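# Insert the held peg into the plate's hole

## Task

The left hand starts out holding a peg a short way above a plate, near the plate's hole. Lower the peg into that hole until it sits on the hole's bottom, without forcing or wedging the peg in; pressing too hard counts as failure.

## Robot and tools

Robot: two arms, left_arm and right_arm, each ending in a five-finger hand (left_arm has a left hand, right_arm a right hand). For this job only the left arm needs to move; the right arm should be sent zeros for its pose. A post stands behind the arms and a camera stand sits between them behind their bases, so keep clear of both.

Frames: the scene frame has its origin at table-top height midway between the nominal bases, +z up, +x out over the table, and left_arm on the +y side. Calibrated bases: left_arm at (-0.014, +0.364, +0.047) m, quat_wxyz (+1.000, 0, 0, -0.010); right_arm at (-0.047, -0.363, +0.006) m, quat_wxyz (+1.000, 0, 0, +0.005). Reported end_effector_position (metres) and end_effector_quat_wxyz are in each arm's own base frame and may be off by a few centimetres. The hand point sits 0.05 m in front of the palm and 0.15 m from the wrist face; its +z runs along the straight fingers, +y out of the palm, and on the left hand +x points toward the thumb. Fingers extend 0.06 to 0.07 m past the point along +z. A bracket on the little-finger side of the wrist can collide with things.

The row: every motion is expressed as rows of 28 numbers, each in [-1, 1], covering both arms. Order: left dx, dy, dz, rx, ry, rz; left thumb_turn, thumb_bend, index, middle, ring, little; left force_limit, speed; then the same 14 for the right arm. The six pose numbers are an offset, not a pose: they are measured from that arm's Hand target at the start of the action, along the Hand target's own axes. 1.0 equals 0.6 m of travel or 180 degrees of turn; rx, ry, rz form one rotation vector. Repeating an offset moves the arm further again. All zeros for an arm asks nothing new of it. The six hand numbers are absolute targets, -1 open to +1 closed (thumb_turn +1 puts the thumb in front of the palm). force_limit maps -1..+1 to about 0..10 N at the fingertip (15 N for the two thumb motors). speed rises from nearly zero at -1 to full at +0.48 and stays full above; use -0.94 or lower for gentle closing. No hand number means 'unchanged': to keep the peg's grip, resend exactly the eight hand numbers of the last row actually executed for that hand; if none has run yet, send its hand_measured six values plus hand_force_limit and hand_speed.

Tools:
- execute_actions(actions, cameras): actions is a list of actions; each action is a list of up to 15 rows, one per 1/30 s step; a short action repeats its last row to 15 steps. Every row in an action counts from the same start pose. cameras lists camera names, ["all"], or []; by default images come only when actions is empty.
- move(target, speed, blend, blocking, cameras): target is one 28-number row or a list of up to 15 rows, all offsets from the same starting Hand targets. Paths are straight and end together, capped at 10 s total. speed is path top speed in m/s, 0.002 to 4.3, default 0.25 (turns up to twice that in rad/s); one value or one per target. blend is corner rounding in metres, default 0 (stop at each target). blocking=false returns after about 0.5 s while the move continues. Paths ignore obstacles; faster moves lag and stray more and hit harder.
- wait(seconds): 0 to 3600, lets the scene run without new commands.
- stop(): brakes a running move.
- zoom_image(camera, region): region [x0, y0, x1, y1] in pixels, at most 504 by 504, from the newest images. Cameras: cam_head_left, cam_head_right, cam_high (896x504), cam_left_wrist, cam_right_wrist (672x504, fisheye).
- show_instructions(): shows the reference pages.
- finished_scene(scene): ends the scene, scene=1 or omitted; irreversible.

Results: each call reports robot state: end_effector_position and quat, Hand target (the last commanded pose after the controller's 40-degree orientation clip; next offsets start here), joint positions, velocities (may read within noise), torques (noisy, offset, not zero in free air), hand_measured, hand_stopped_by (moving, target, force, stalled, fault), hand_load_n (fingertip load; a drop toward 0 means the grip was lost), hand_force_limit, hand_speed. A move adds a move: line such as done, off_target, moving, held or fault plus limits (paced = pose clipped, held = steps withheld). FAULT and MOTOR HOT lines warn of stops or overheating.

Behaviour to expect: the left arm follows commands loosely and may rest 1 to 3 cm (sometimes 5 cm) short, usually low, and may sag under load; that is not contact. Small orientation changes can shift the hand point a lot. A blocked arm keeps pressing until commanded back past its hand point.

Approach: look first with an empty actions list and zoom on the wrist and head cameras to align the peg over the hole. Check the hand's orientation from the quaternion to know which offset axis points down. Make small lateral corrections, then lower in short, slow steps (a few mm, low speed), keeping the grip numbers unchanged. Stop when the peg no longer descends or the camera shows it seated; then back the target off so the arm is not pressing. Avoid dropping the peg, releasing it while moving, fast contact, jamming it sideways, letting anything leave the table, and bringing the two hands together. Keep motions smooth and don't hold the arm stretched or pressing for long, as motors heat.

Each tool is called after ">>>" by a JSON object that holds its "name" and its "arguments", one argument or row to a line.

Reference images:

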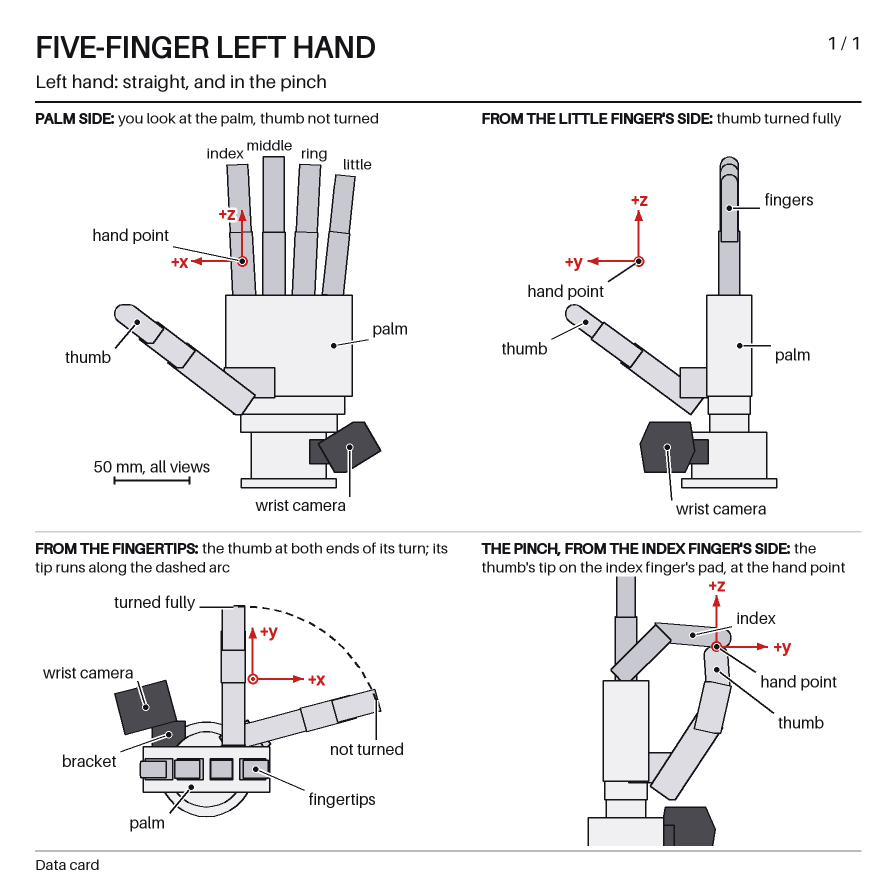

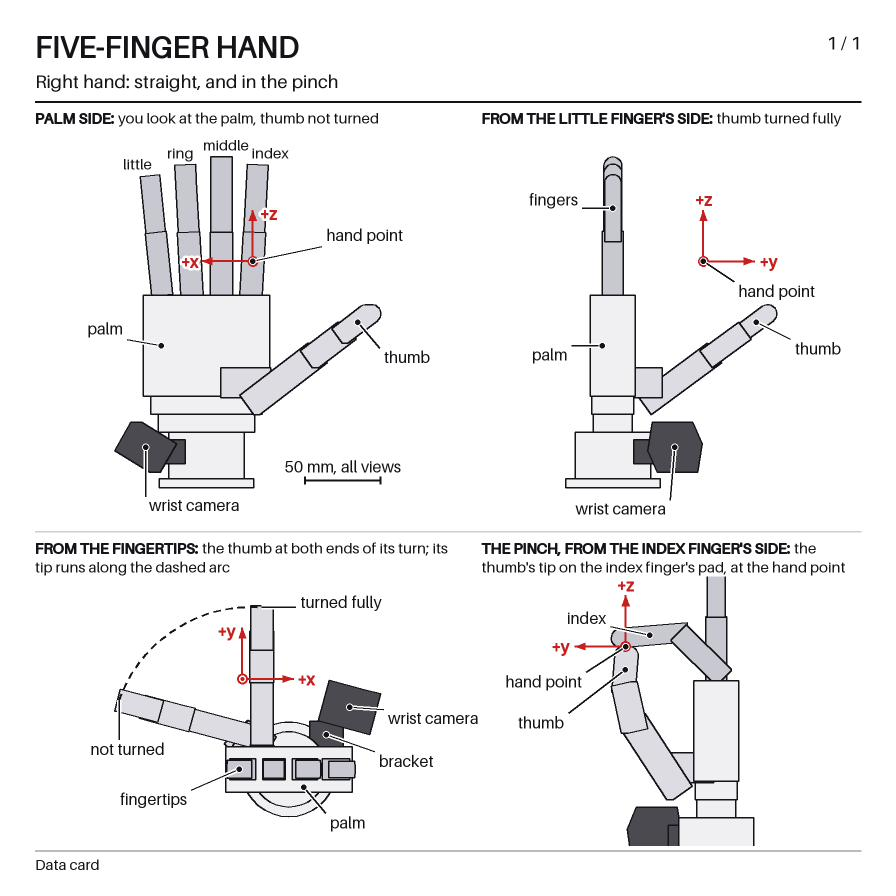

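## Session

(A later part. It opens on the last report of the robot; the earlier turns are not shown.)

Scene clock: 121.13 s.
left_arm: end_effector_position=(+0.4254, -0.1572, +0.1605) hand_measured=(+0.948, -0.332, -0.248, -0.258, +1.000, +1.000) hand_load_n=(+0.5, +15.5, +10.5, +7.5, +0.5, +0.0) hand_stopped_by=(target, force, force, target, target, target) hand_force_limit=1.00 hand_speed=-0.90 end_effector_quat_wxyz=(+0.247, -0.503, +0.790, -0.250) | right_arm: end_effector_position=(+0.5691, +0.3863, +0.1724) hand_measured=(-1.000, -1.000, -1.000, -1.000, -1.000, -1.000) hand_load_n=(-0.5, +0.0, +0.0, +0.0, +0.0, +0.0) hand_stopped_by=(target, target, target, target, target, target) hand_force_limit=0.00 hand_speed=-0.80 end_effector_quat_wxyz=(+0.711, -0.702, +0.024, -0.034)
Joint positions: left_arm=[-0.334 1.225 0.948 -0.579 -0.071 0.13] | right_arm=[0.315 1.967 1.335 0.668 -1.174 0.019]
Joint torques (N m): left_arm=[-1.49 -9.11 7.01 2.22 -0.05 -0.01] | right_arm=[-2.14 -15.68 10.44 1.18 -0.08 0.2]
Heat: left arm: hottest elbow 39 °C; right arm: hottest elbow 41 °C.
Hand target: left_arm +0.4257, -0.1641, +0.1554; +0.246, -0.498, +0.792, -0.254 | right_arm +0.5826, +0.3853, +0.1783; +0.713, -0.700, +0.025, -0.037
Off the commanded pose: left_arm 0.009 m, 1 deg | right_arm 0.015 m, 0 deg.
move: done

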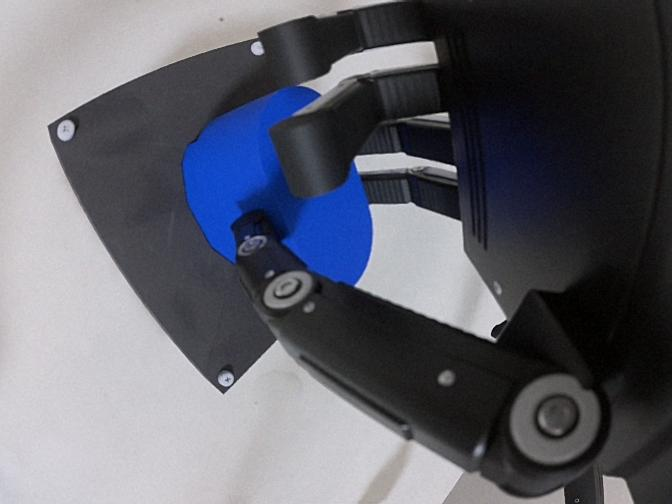

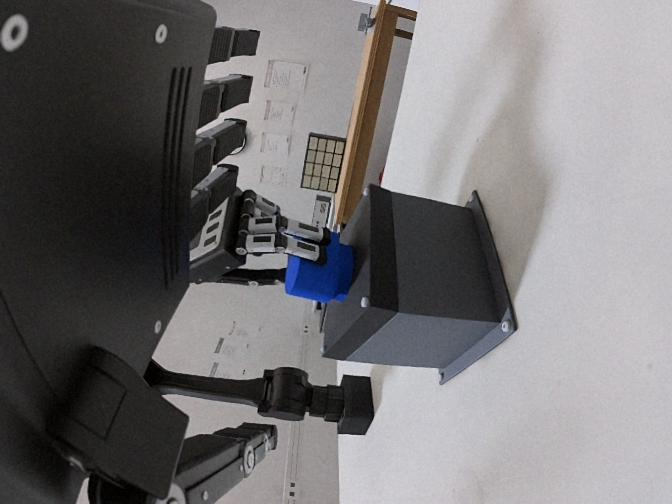

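>>> {"name": "move", "arguments": {
  "target": [0.0021,0.0031,0.0058,0,0,0,0.948,-0.326,-0.246,-0.256,1,1,1.0,-0.9,0,0,0,0,0,0,-1,-1,-1,-1,-1,-1,0,-0.8],
  "speed": 0.015,
  "cameras": ["cam_right_wrist", "cam_left_wrist"]
}}

Scene clock: 122.27 s.
left_arm: end_effector_position=(+0.4253, -0.1573, +0.1598) hand_measured=(+0.948, -0.332, -0.248, -0.258, +1.000, +1.000) hand_load_n=(+0.0, +15.0, +9.5, +7.0, +0.0, +0.0) hand_stopped_by=(target, force, force, target, target, target) hand_force_limit=1.00 hand_speed=-0.90 end_effector_quat_wxyz=(+0.247, -0.503, +0.790, -0.250) | right_arm: end_effector_position=(+0.5691, +0.3863, +0.1724) hand_measured=(-1.000, -1.000, -1.000, -1.000, -1.000, -1.000) hand_load_n=(-0.5, +0.0, +0.0, +0.0, +0.0, +0.0) hand_stopped_by=(target, target, target, target, target, target) hand_force_limit=0.00 hand_speed=-0.80 end_effector_quat_wxyz=(+0.711, -0.702, +0.024, -0.034)
Joint positions: left_arm=[-0.334 1.225 0.946 -0.576 -0.073 0.13] | right_arm=[0.315 1.967 1.335 0.668 -1.174 0.019]
Joint torques (N m): left_arm=[-1.55 -8.59 6.72 2.54 -0.04 -0.02] | right_arm=[-2.08 -15.79 10.47 1.17 -0.09 0.2]
Heat: left arm: hottest elbow 39 °C; right arm: hottest elbow 41 °C.
Hand target: left_arm +0.4262, -0.1650, +0.1513; +0.246, -0.498, +0.792, -0.254 | right_arm +0.5826, +0.3853, +0.1783; +0.713, -0.700, +0.025, -0.037
Off the commanded pose: left_arm 0.011 m, 1 deg | right_arm 0.015 m, 0 deg.
move: off_target (left_arm)
Images, in order (width x height): cam_left_wrist 672x504, cam_right_wrist 672x504.

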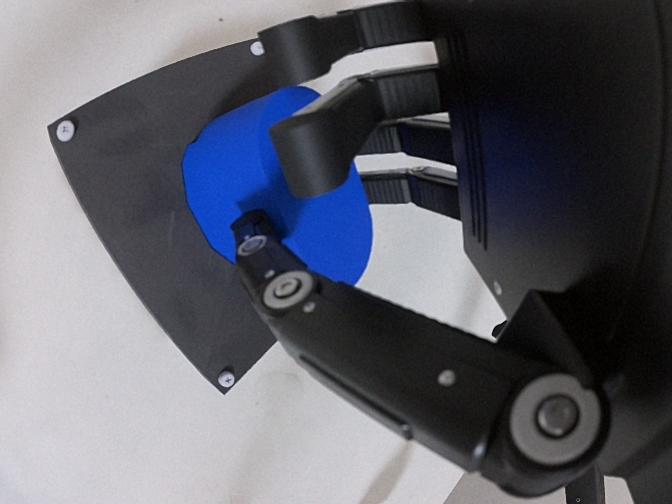

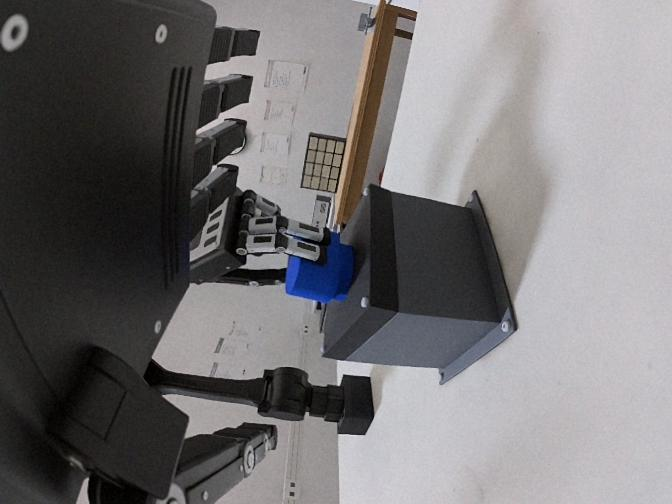

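>>> {"name": "zoom_image", "arguments": {
  "camera": "cam_right_wrist",
  "region": [310, 235, 370, 310]
}}

>>> {"name": "zoom_image", "arguments": {
  "camera": "cam_left_wrist",
  "region": [150, 80, 270, 280]
}}

Scaled by 6.720 from the camera's image (finer frame: 960x720).

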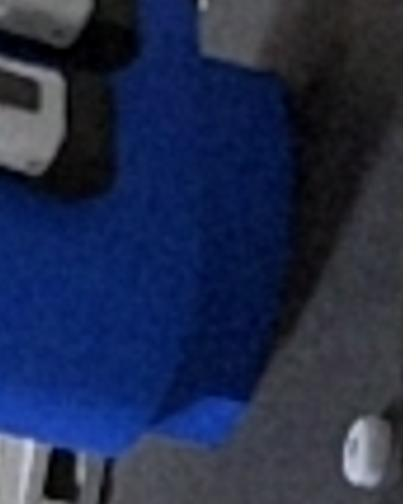

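Scaled by 2.520 from the camera's image (finer frame: 960x720).

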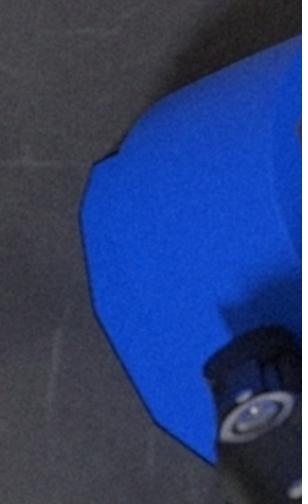

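>>> {"name": "move", "arguments": {
  "target": [0.0021,0.0031,0.0058,0,0,0,0.948,-0.326,-0.246,-0.256,1,1,1.0,-0.9,0,0,0,0,0,0,-1,-1,-1,-1,-1,-1,0,-0.8],
  "speed": 0.015,
  "cameras": ["cam_right_wrist"]
}}

>>> {"name": "zoom_image", "arguments": {
  "camera": "cam_right_wrist",
  "region": [310, 235, 370, 310]
}}

Scene clock: 123.13 s.
left_arm: end_effector_position=(+0.4254, -0.1575, +0.1594) hand_measured=(+0.948, -0.332, -0.248, -0.258, +1.000, +1.000) hand_load_n=(+0.0, +15.0, +9.0, +6.5, +0.0, +0.0) hand_stopped_by=(target, force, force, target, target, target) hand_force_limit=1.00 hand_speed=-0.90 end_effector_quat_wxyz=(+0.248, -0.502, +0.789, -0.250) | right_arm: end_effector_position=(+0.5691, +0.3863, +0.1724) hand_measured=(-1.000, -1.000, -1.000, -1.000, -1.000, -1.000) hand_load_n=(-0.5, +0.0, +0.0, +0.0, +0.0, +0.0) hand_stopped_by=(target, target, target, target, target, target) hand_force_limit=0.00 hand_speed=-0.80 end_effector_quat_wxyz=(+0.711, -0.702, +0.024, -0.034)
Joint positions: left_arm=[-0.335 1.225 0.945 -0.573 -0.074 0.13] | right_arm=[0.315 1.967 1.335 0.668 -1.174 0.019]
Joint torques (N m): left_arm=[-1.61 -8.12 6.42 2.91 -0.01 -0.03] | right_arm=[-2.2 -15.68 10.44 1.16 -0.08 0.2]
Heat: left arm: hottest elbow 39 °C; right arm: hottest elbow 41 °C.
Hand target: left_arm +0.4268, -0.1661, +0.1475; +0.246, -0.498, +0.792, -0.254 | right_arm +0.5826, +0.3853, +0.1783; +0.713, -0.700, +0.025, -0.037
Off the commanded pose: left_arm 0.015 m, 1 deg | right_arm 0.015 m, 0 deg.
move: off_target (left_arm)

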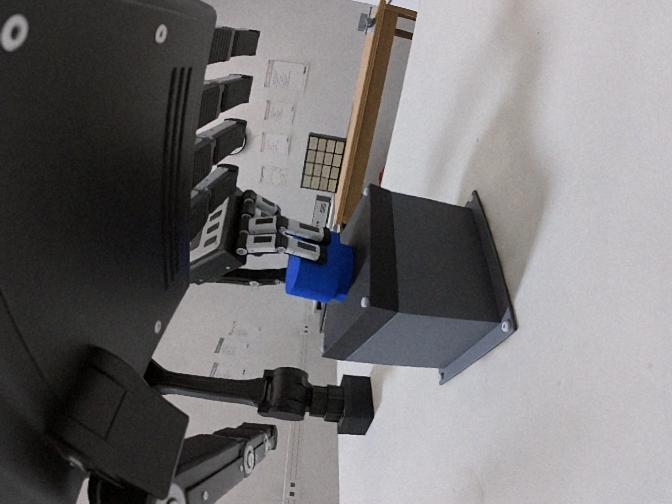

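Scaled by 6.720 from the camera's image (finer frame: 960x720).

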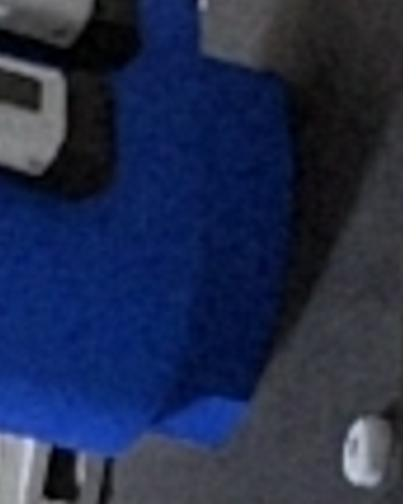

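>>> {"name": "execute_actions", "arguments": {
  "actions": []
}}

>>> {"name": "zoom_image", "arguments": {
  "camera": "cam_right_wrist",
  "region": [270, 180, 430, 360]
}}

>>> {"name": "zoom_image", "arguments": {
  "camera": "cam_left_wrist",
  "region": [170, 70, 390, 310]
}}

Scene clock: 123.43 s.
left_arm: end_effector_position=(+0.4254, -0.1575, +0.1594) hand_measured=(+0.948, -0.332, -0.248, -0.258, +1.000, +1.000) hand_load_n=(+0.0, +15.0, +8.5, +6.5, +0.0, +0.0) hand_stopped_by=(target, force, force, target, target, target) hand_force_limit=1.00 hand_speed=-0.90 end_effector_quat_wxyz=(+0.248, -0.502, +0.789, -0.250) | right_arm: end_effector_position=(+0.5691, +0.3863, +0.1724) hand_measured=(-1.000, -1.000, -1.000, -1.000, -1.000, -1.000) hand_load_n=(+0.0, +0.0, +0.0, +0.0, +0.0, +0.0) hand_stopped_by=(target, target, target, target, target, target) hand_force_limit=0.00 hand_speed=-0.80 end_effector_quat_wxyz=(+0.711, -0.702, +0.024, -0.034)
Joint positions: left_arm=[-0.335 1.225 0.945 -0.573 -0.074 0.13] | right_arm=[0.315 1.967 1.335 0.668 -1.174 0.019]
Joint velocities: left_arm=[within noise] | right_arm=[-0.024 0.005 0.002 -0.002 -0.154 0.007]
Joint torques (N m): left_arm=[-1.61 -8.29 6.41 2.89 -0.02 -0.04] | right_arm=[-2.14 -15.62 10.45 1.14 -0.08 0.2]
Heat: left arm: hottest elbow 39 °C; right arm: hottest elbow 41 °C.
Hand target: left_arm +0.4268, -0.1661, +0.1475; +0.246, -0.498, +0.792, -0.254 | right_arm +0.5826, +0.3853, +0.1783; +0.713, -0.700, +0.025, -0.037
Off the commanded pose: left_arm 0.015 m, 1 deg | right_arm 0.015 m, 0 deg.

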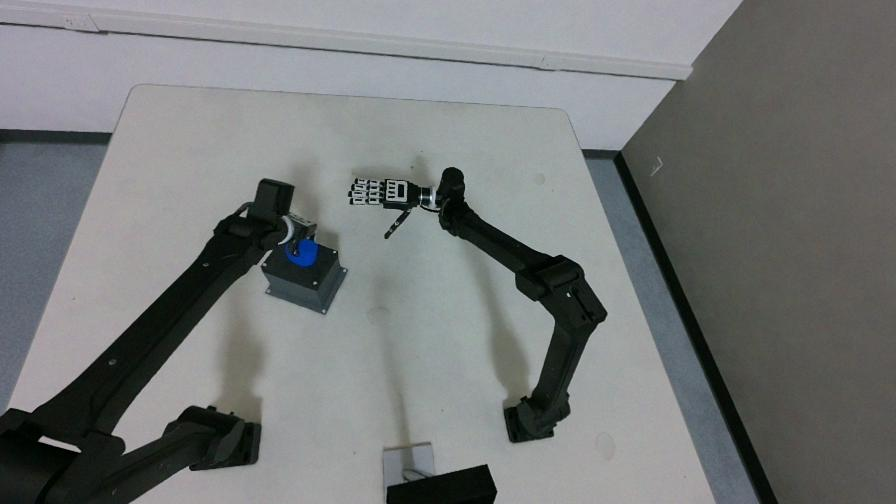

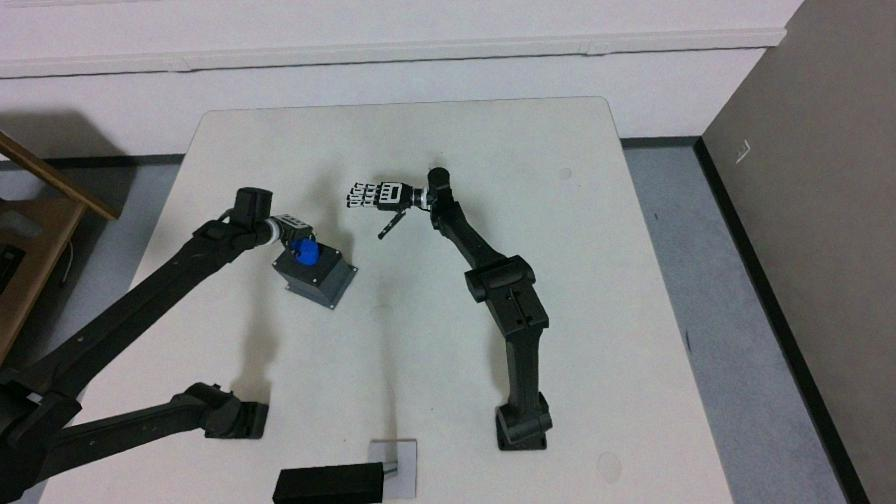

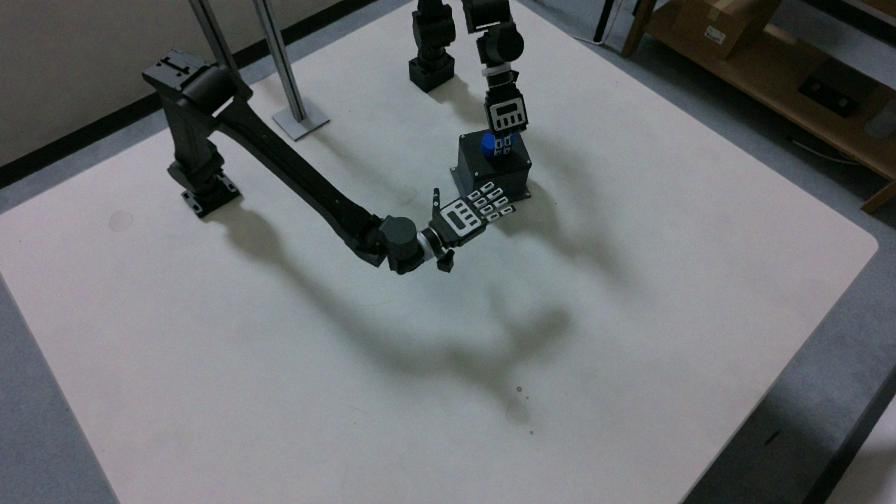

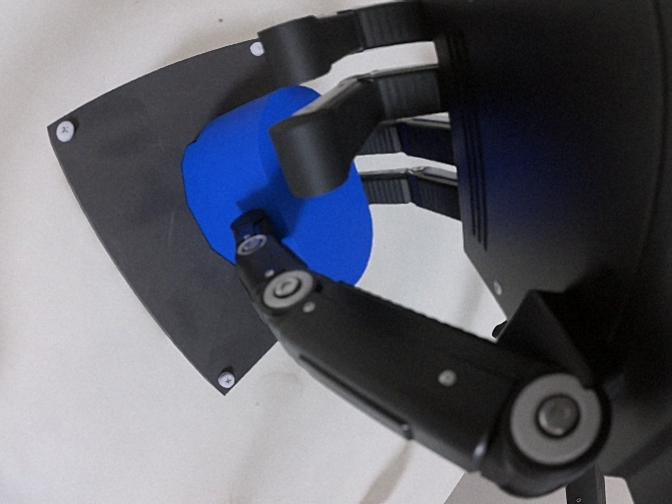

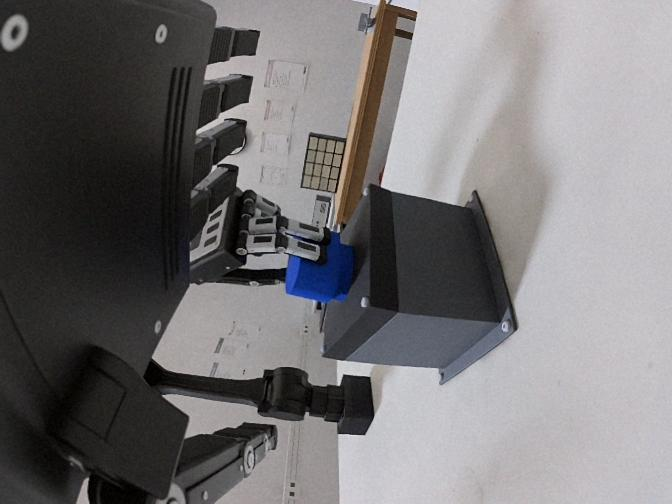

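Scaled by 2.800 from the camera's image (finer frame: 960x720).

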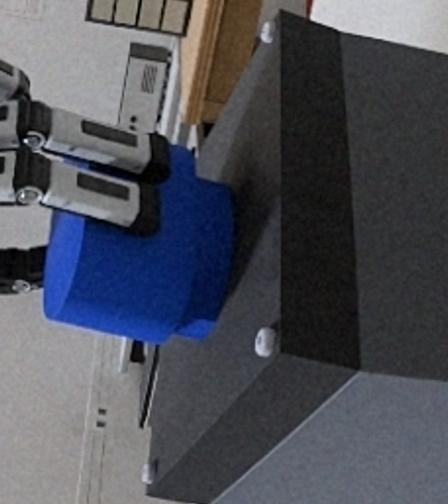

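Scaled by 2.100 from the camera's image (finer frame: 960x720).

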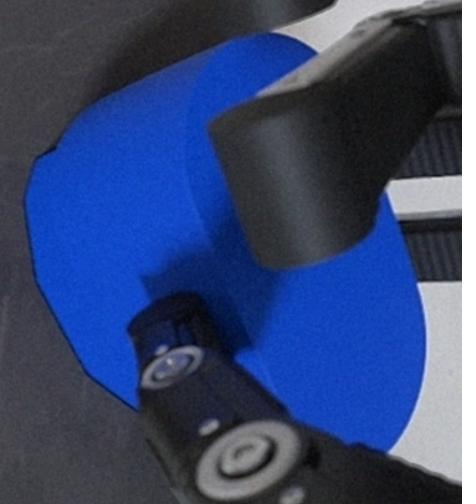

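>>> {"name": "zoom_image", "arguments": {
  "camera": "cam_right_wrist",
  "region": [280, 225, 370, 310]
}}

>>> {"name": "zoom_image", "arguments": {
  "camera": "cam_right_wrist",
  "region": [310, 170, 530, 395]
}}

Scaled by 5.600 from the camera's image (finer frame: 960x720).

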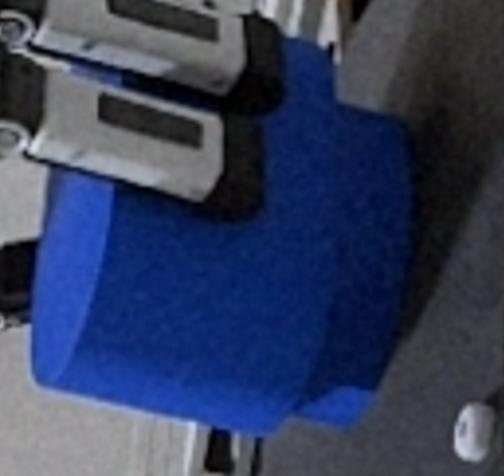

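Scaled by 2.240 from the camera's image (finer frame: 960x720).

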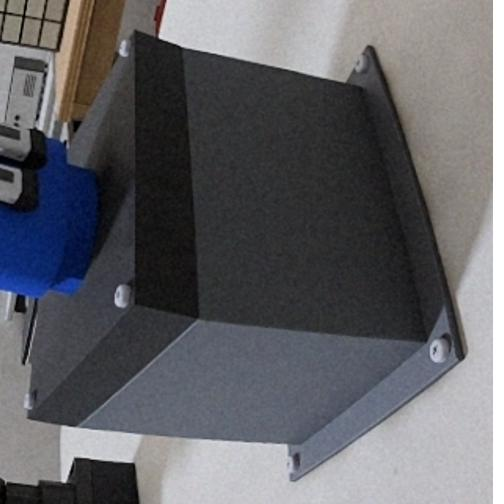

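>>> {"name": "zoom_image", "arguments": {
  "camera": "cam_left_wrist",
  "region": [175, 125, 245, 205]
}}

>>> {"name": "zoom_image", "arguments": {
  "camera": "cam_left_wrist",
  "region": [175, 195, 245, 275]
}}

>>> {"name": "zoom_image", "arguments": {
  "camera": "cam_left_wrist",
  "region": [190, 70, 280, 160]
}}

Scaled by 6.300 from the camera's image (finer frame: 960x720).

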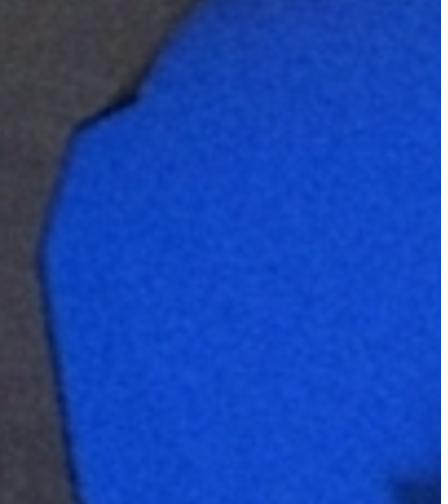

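Scaled by 6.300 from the camera's image (finer frame: 960x720).

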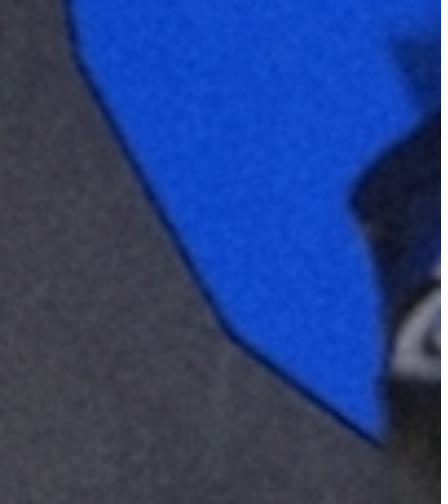

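Scaled by 5.600 from the camera's image (finer frame: 960x720).

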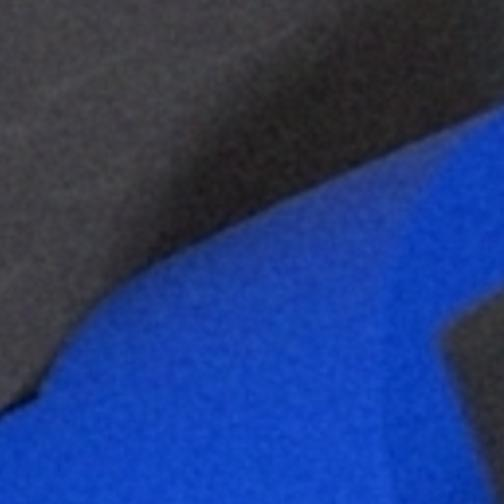

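>>> {"name": "move", "arguments": {
  "target": [0.0042,-0.0019,0.0031,0,0,0,0.948,-0.326,-0.246,-0.256,1,1,1.0,-0.9,0,0,0,0,0,0,-1,-1,-1,-1,-1,-1,0,-0.8],
  "speed": 0.015,
  "cameras": ["cam_left_wrist", "cam_right_wrist"]
}}

>>> {"name": "zoom_image", "arguments": {
  "camera": "cam_left_wrist",
  "region": [175, 125, 245, 205]
}}

>>> {"name": "zoom_image", "arguments": {
  "camera": "cam_right_wrist",
  "region": [310, 235, 370, 310]
}}

Scene clock: 127.63 s.
left_arm: end_effector_position=(+0.4254, -0.1579, +0.1594) hand_measured=(+0.948, -0.332, -0.248, -0.258, +1.000, +1.000) hand_load_n=(+0.0, +15.5, +8.0, +6.5, +0.0, +0.0) hand_stopped_by=(target, force, force, target, target, target) hand_force_limit=1.00 hand_speed=-0.90 end_effector_quat_wxyz=(+0.250, -0.502, +0.789, -0.249) | right_arm: end_effector_position=(+0.5691, +0.3863, +0.1724) hand_measured=(-1.000, -1.000, -1.000, -1.000, -1.000, -1.000) hand_load_n=(-0.5, +0.0, +0.0, +0.0, +0.0, +0.0) hand_stopped_by=(target, target, target, target, target, target) hand_force_limit=0.00 hand_speed=-0.80 end_effector_quat_wxyz=(+0.711, -0.702, +0.024, -0.034)
Joint positions: left_arm=[-0.339 1.225 0.945 -0.573 -0.081 0.13] | right_arm=[0.315 1.967 1.335 0.668 -1.174 0.019]
Joint torques (N m): left_arm=[-1.85 -7.88 6.54 2.97 0.05 -0.08] | right_arm=[-2.14 -15.74 10.43 1.18 -0.08 0.2]
Heat: left arm: hottest elbow 39 °C; right arm: hottest elbow 41 °C.
Hand target: left_arm +0.4277, -0.1691, +0.1465; +0.246, -0.498, +0.792, -0.254 | right_arm +0.5826, +0.3853, +0.1783; +0.713, -0.700, +0.025, -0.037
Off the commanded pose: left_arm 0.017 m, 1 deg | right_arm 0.015 m, 0 deg.
move: off_target (left_arm)

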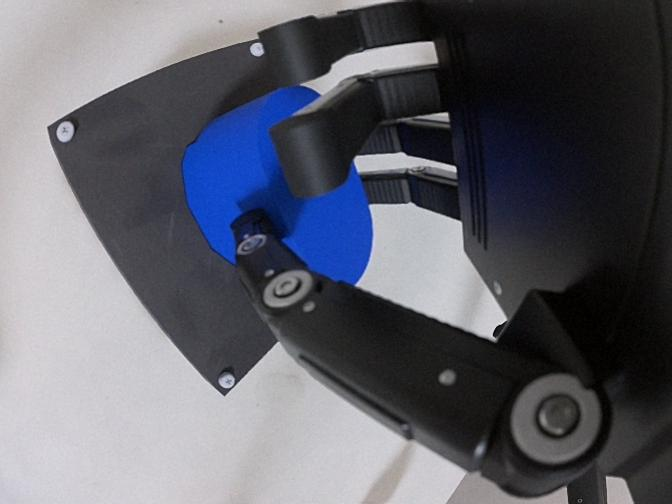

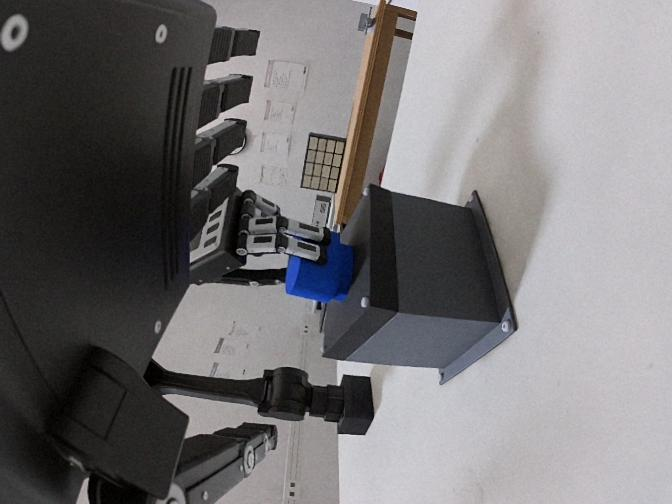

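Scaled by 6.300 from the camera's image (finer frame: 960x720).

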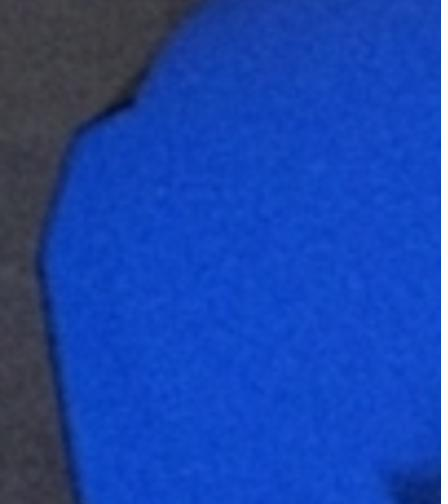

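Scaled by 6.720 from the camera's image (finer frame: 960x720).

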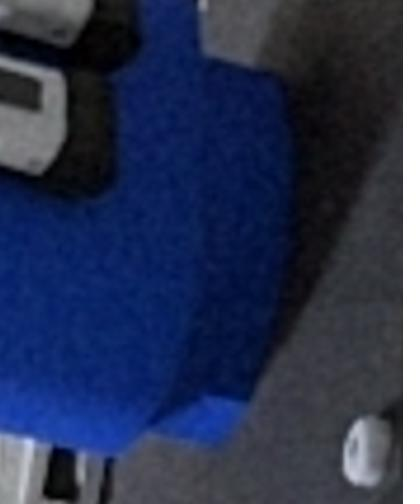

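>>> {"name": "execute_actions", "arguments": {
  "actions": []
}}

>>> {"name": "zoom_image", "arguments": {
  "camera": "cam_high",
  "region": [440, 100, 560, 220]
}}

>>> {"name": "zoom_image", "arguments": {
  "camera": "cam_head_left",
  "region": [240, 200, 360, 320]
}}

>>> {"name": "zoom_image", "arguments": {
  "camera": "cam_head_right",
  "region": [250, 200, 370, 320]
}}

Scene clock: 128.07 s.
left_arm: end_effector_position=(+0.4254, -0.1579, +0.1594) hand_measured=(+0.948, -0.332, -0.248, -0.258, +1.000, +1.000) hand_load_n=(+0.0, +15.5, +8.0, +6.5, +0.0, +0.0) hand_stopped_by=(target, force, force, target, target, target) hand_force_limit=1.00 hand_speed=-0.90 end_effector_quat_wxyz=(+0.250, -0.502, +0.789, -0.249) | right_arm: end_effector_position=(+0.5691, +0.3863, +0.1724) hand_measured=(-1.000, -1.000, -1.000, -1.000, -1.000, -1.000) hand_load_n=(+0.0, +0.0, +0.0, +0.0, +0.0, -0.5) hand_stopped_by=(target, target, target, target, target, target) hand_force_limit=0.00 hand_speed=-0.80 end_effector_quat_wxyz=(+0.711, -0.702, +0.024, -0.034)
Joint positions: left_arm=[-0.339 1.225 0.945 -0.573 -0.081 0.13] | right_arm=[0.315 1.967 1.335 0.668 -1.174 0.019]
Joint velocities: within noise
Joint torques (N m): left_arm=[-1.73 -7.82 6.58 2.92 0.07 -0.08] | right_arm=[-2.14 -15.79 10.47 1.17 -0.08 0.2]
Heat: left arm: hottest elbow 39 °C; right arm: hottest elbow 41 °C.
Hand target: left_arm +0.4277, -0.1691, +0.1465; +0.246, -0.498, +0.792, -0.254 | right_arm +0.5826, +0.3853, +0.1783; +0.713, -0.700, +0.025, -0.037
Off the commanded pose: left_arm 0.017 m, 1 deg | right_arm 0.015 m, 0 deg.

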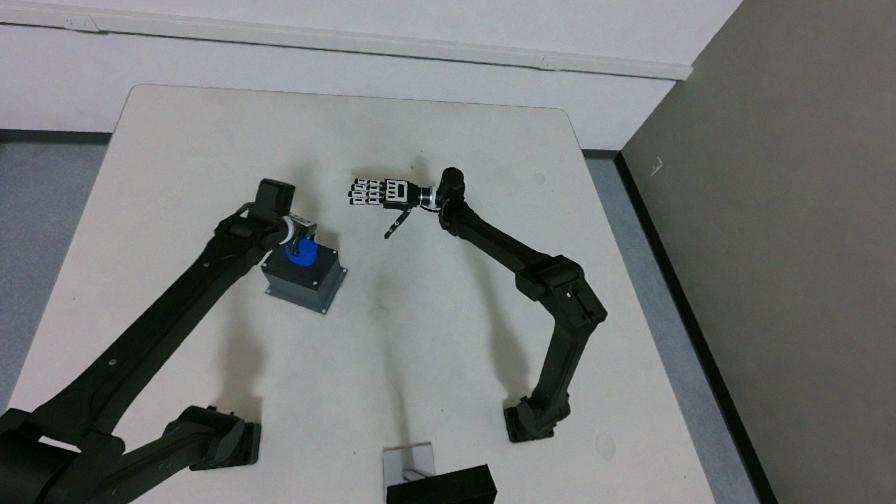

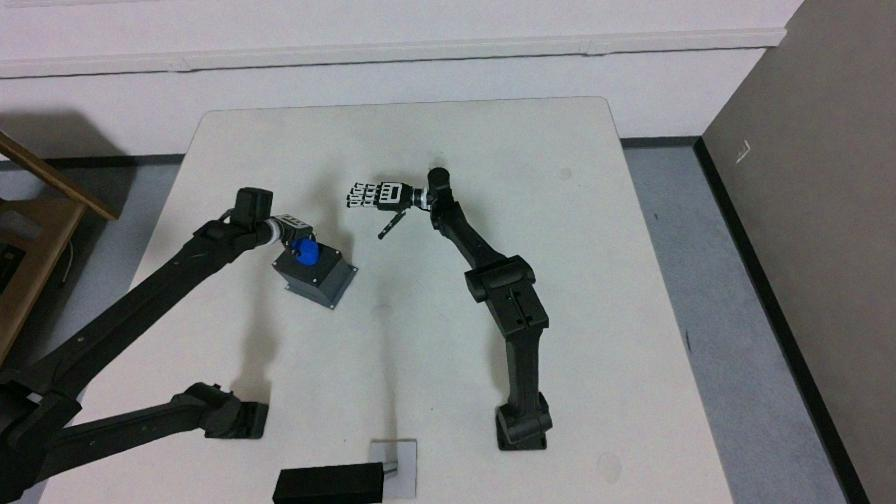

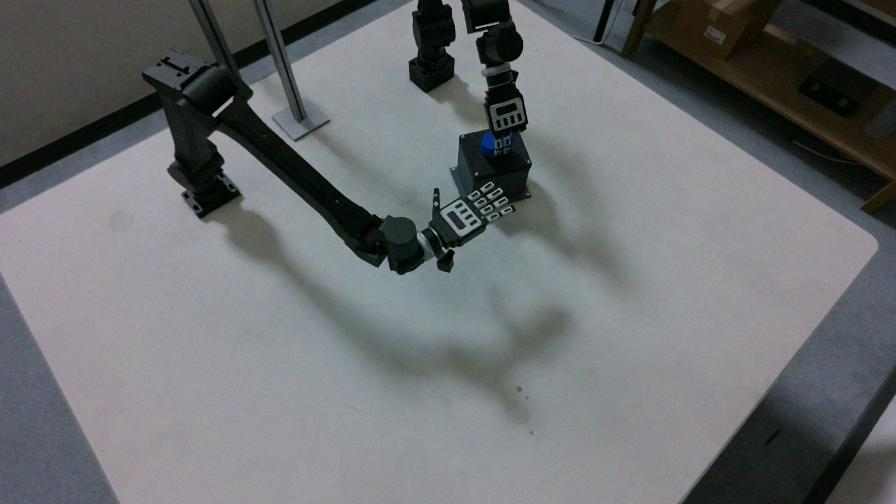

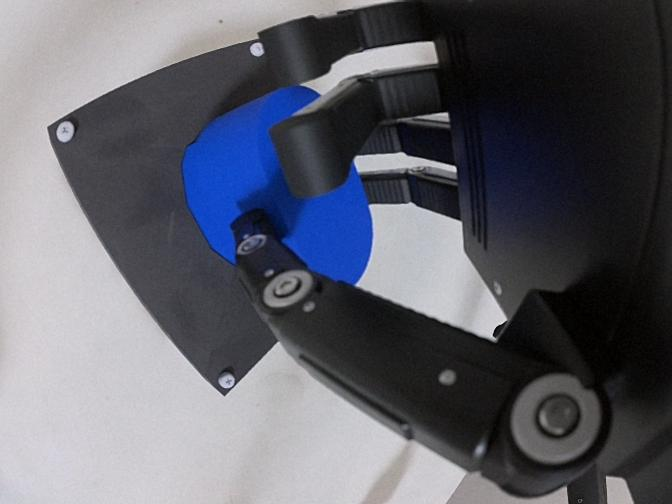

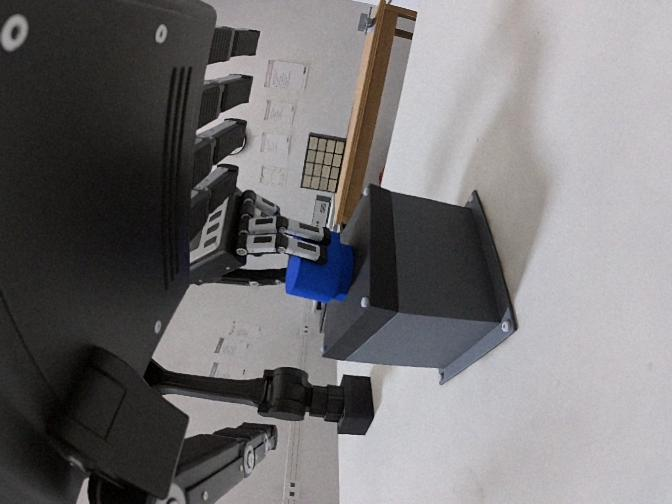

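Scaled by 4.200 from the camera's image (finer frame: 1280x720).

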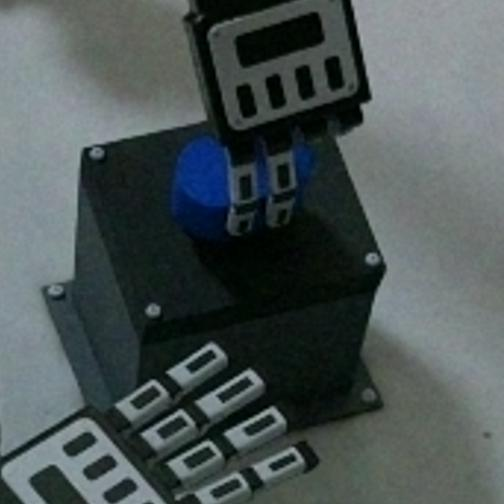

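Scaled by 4.200 from the camera's image (finer frame: 1280x720).

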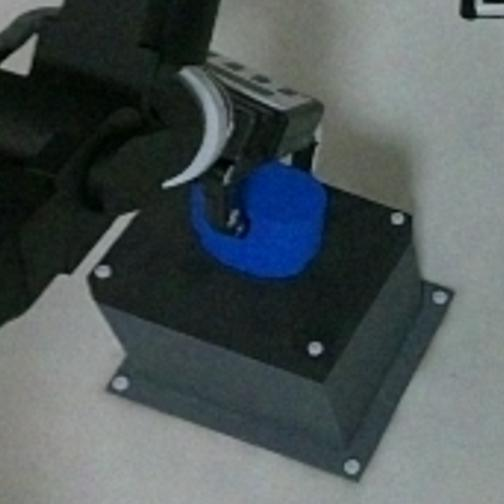

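Scaled by 4.200 from the camera's image (finer frame: 1280x720).

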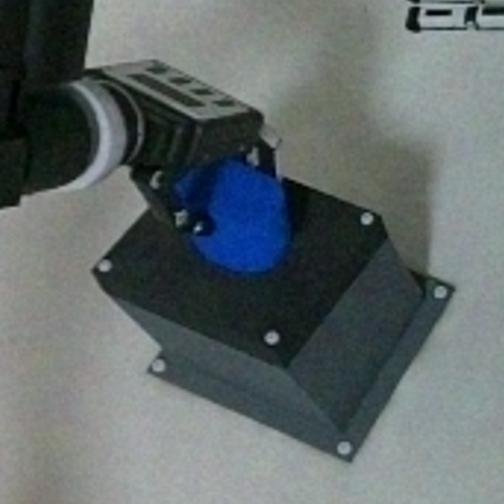

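>>> {"name": "zoom_image", "arguments": {
  "camera": "cam_head_left",
  "region": [280, 232, 325, 272]
}}

>>> {"name": "zoom_image", "arguments": {
  "camera": "cam_head_right",
  "region": [285, 232, 325, 272]
}}

>>> {"name": "zoom_image", "arguments": {
  "camera": "cam_high",
  "region": [475, 125, 520, 165]
}}

Scaled by 11.200 from the camera's image (finer frame: 1280x720).

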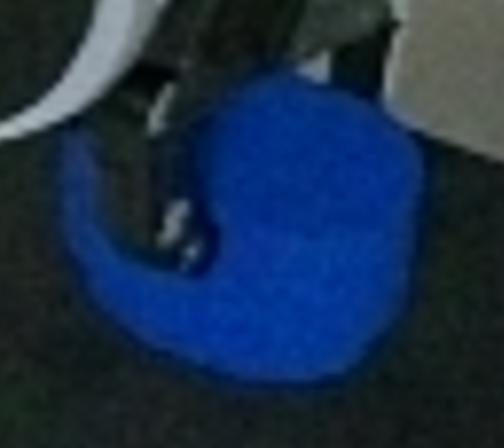

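Scaled by 12.600 from the camera's image (finer frame: 1280x720).

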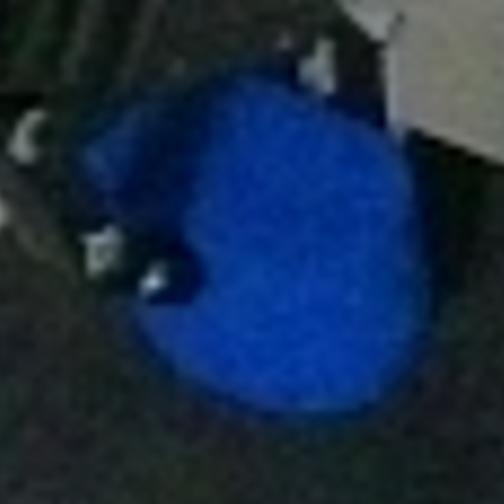

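Scaled by 11.200 from the camera's image (finer frame: 1280x720).

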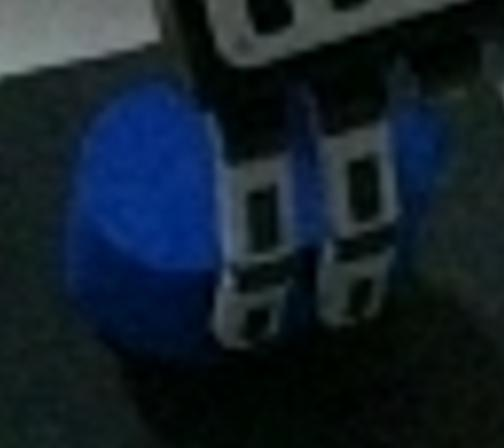

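>>> {"name": "move", "arguments": {
  "target": [0,0.0001,0,0.0015,0.0072,0.0083,0.948,-0.326,-0.246,-0.256,1,1,1.0,-0.9,0,0,0,0,0,0,-1,-1,-1,-1,-1,-1,0,-0.8],
  "speed": 0.015,
  "cameras": ["cam_left_wrist"]
}}

>>> {"name": "zoom_image", "arguments": {
  "camera": "cam_left_wrist",
  "region": [175, 125, 245, 205]
}}

>>> {"name": "zoom_image", "arguments": {
  "camera": "cam_left_wrist",
  "region": [175, 195, 245, 275]
}}

Scene clock: 130.77 s.
left_arm: end_effector_position=(+0.4252, -0.1582, +0.1594) hand_measured=(+0.948, -0.332, -0.248, -0.258, +1.000, +1.000) hand_load_n=(+1.0, +16.0, +10.0, +4.0, +0.0, +0.0) hand_stopped_by=(target, force, force, target, target, target) hand_force_limit=1.00 hand_speed=-0.90 end_effector_quat_wxyz=(+0.250, -0.493, +0.795, -0.250) | right_arm: end_effector_position=(+0.5691, +0.3863, +0.1724) hand_measured=(-1.000, -1.000, -1.000, -1.000, -1.000, -1.000) hand_load_n=(-0.5, +0.0, +0.0, +0.0, +0.0, +0.0) hand_stopped_by=(target, target, target, target, target, target) hand_force_limit=0.00 hand_speed=-0.80 end_effector_quat_wxyz=(+0.711, -0.702, +0.024, -0.034)
Joint positions: left_arm=[-0.339 1.225 0.945 -0.571 -0.073 0.15] | right_arm=[0.315 1.967 1.335 0.668 -1.174 0.019]
Joint torques (N m): left_arm=[-1.44 -7.77 6.58 3.04 0.77 0.01] | right_arm=[-2.14 -15.79 10.45 1.17 -0.08 0.2]
Heat: left arm: hottest elbow 39 °C; right arm: hottest elbow 41 °C.
Hand target: left_arm +0.4277, -0.1690, +0.1464; +0.242, -0.484, +0.800, -0.258 | right_arm +0.5826, +0.3853, +0.1783; +0.713, -0.700, +0.025, -0.037
Off the commanded pose: left_arm 0.017 m, 2 deg | right_arm 0.015 m, 0 deg.
move: off_target (left_arm)

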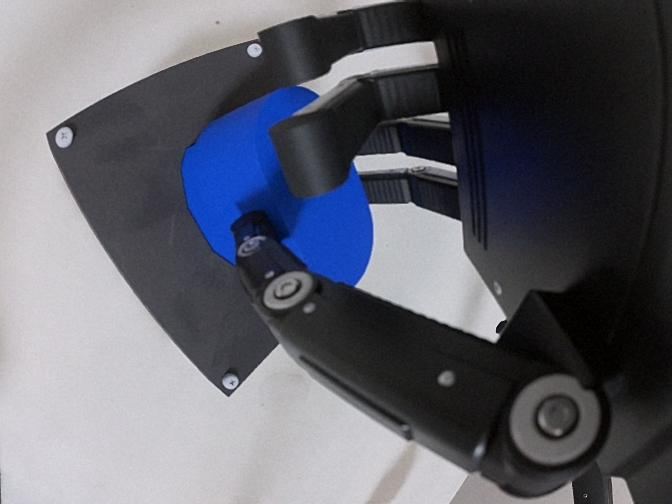

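Scaled by 6.300 from the camera's image (finer frame: 960x720).

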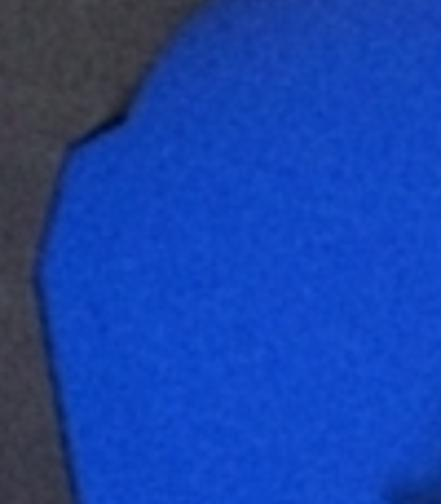

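Scaled by 6.300 from the camera's image (finer frame: 960x720).

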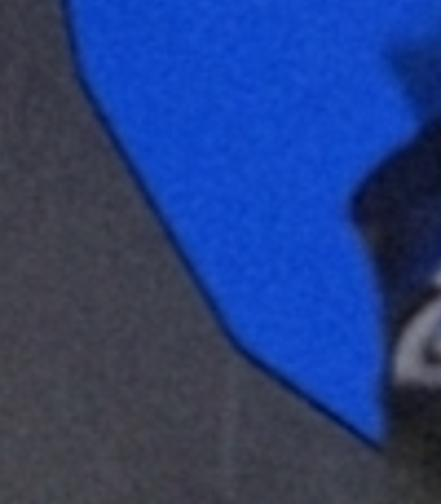

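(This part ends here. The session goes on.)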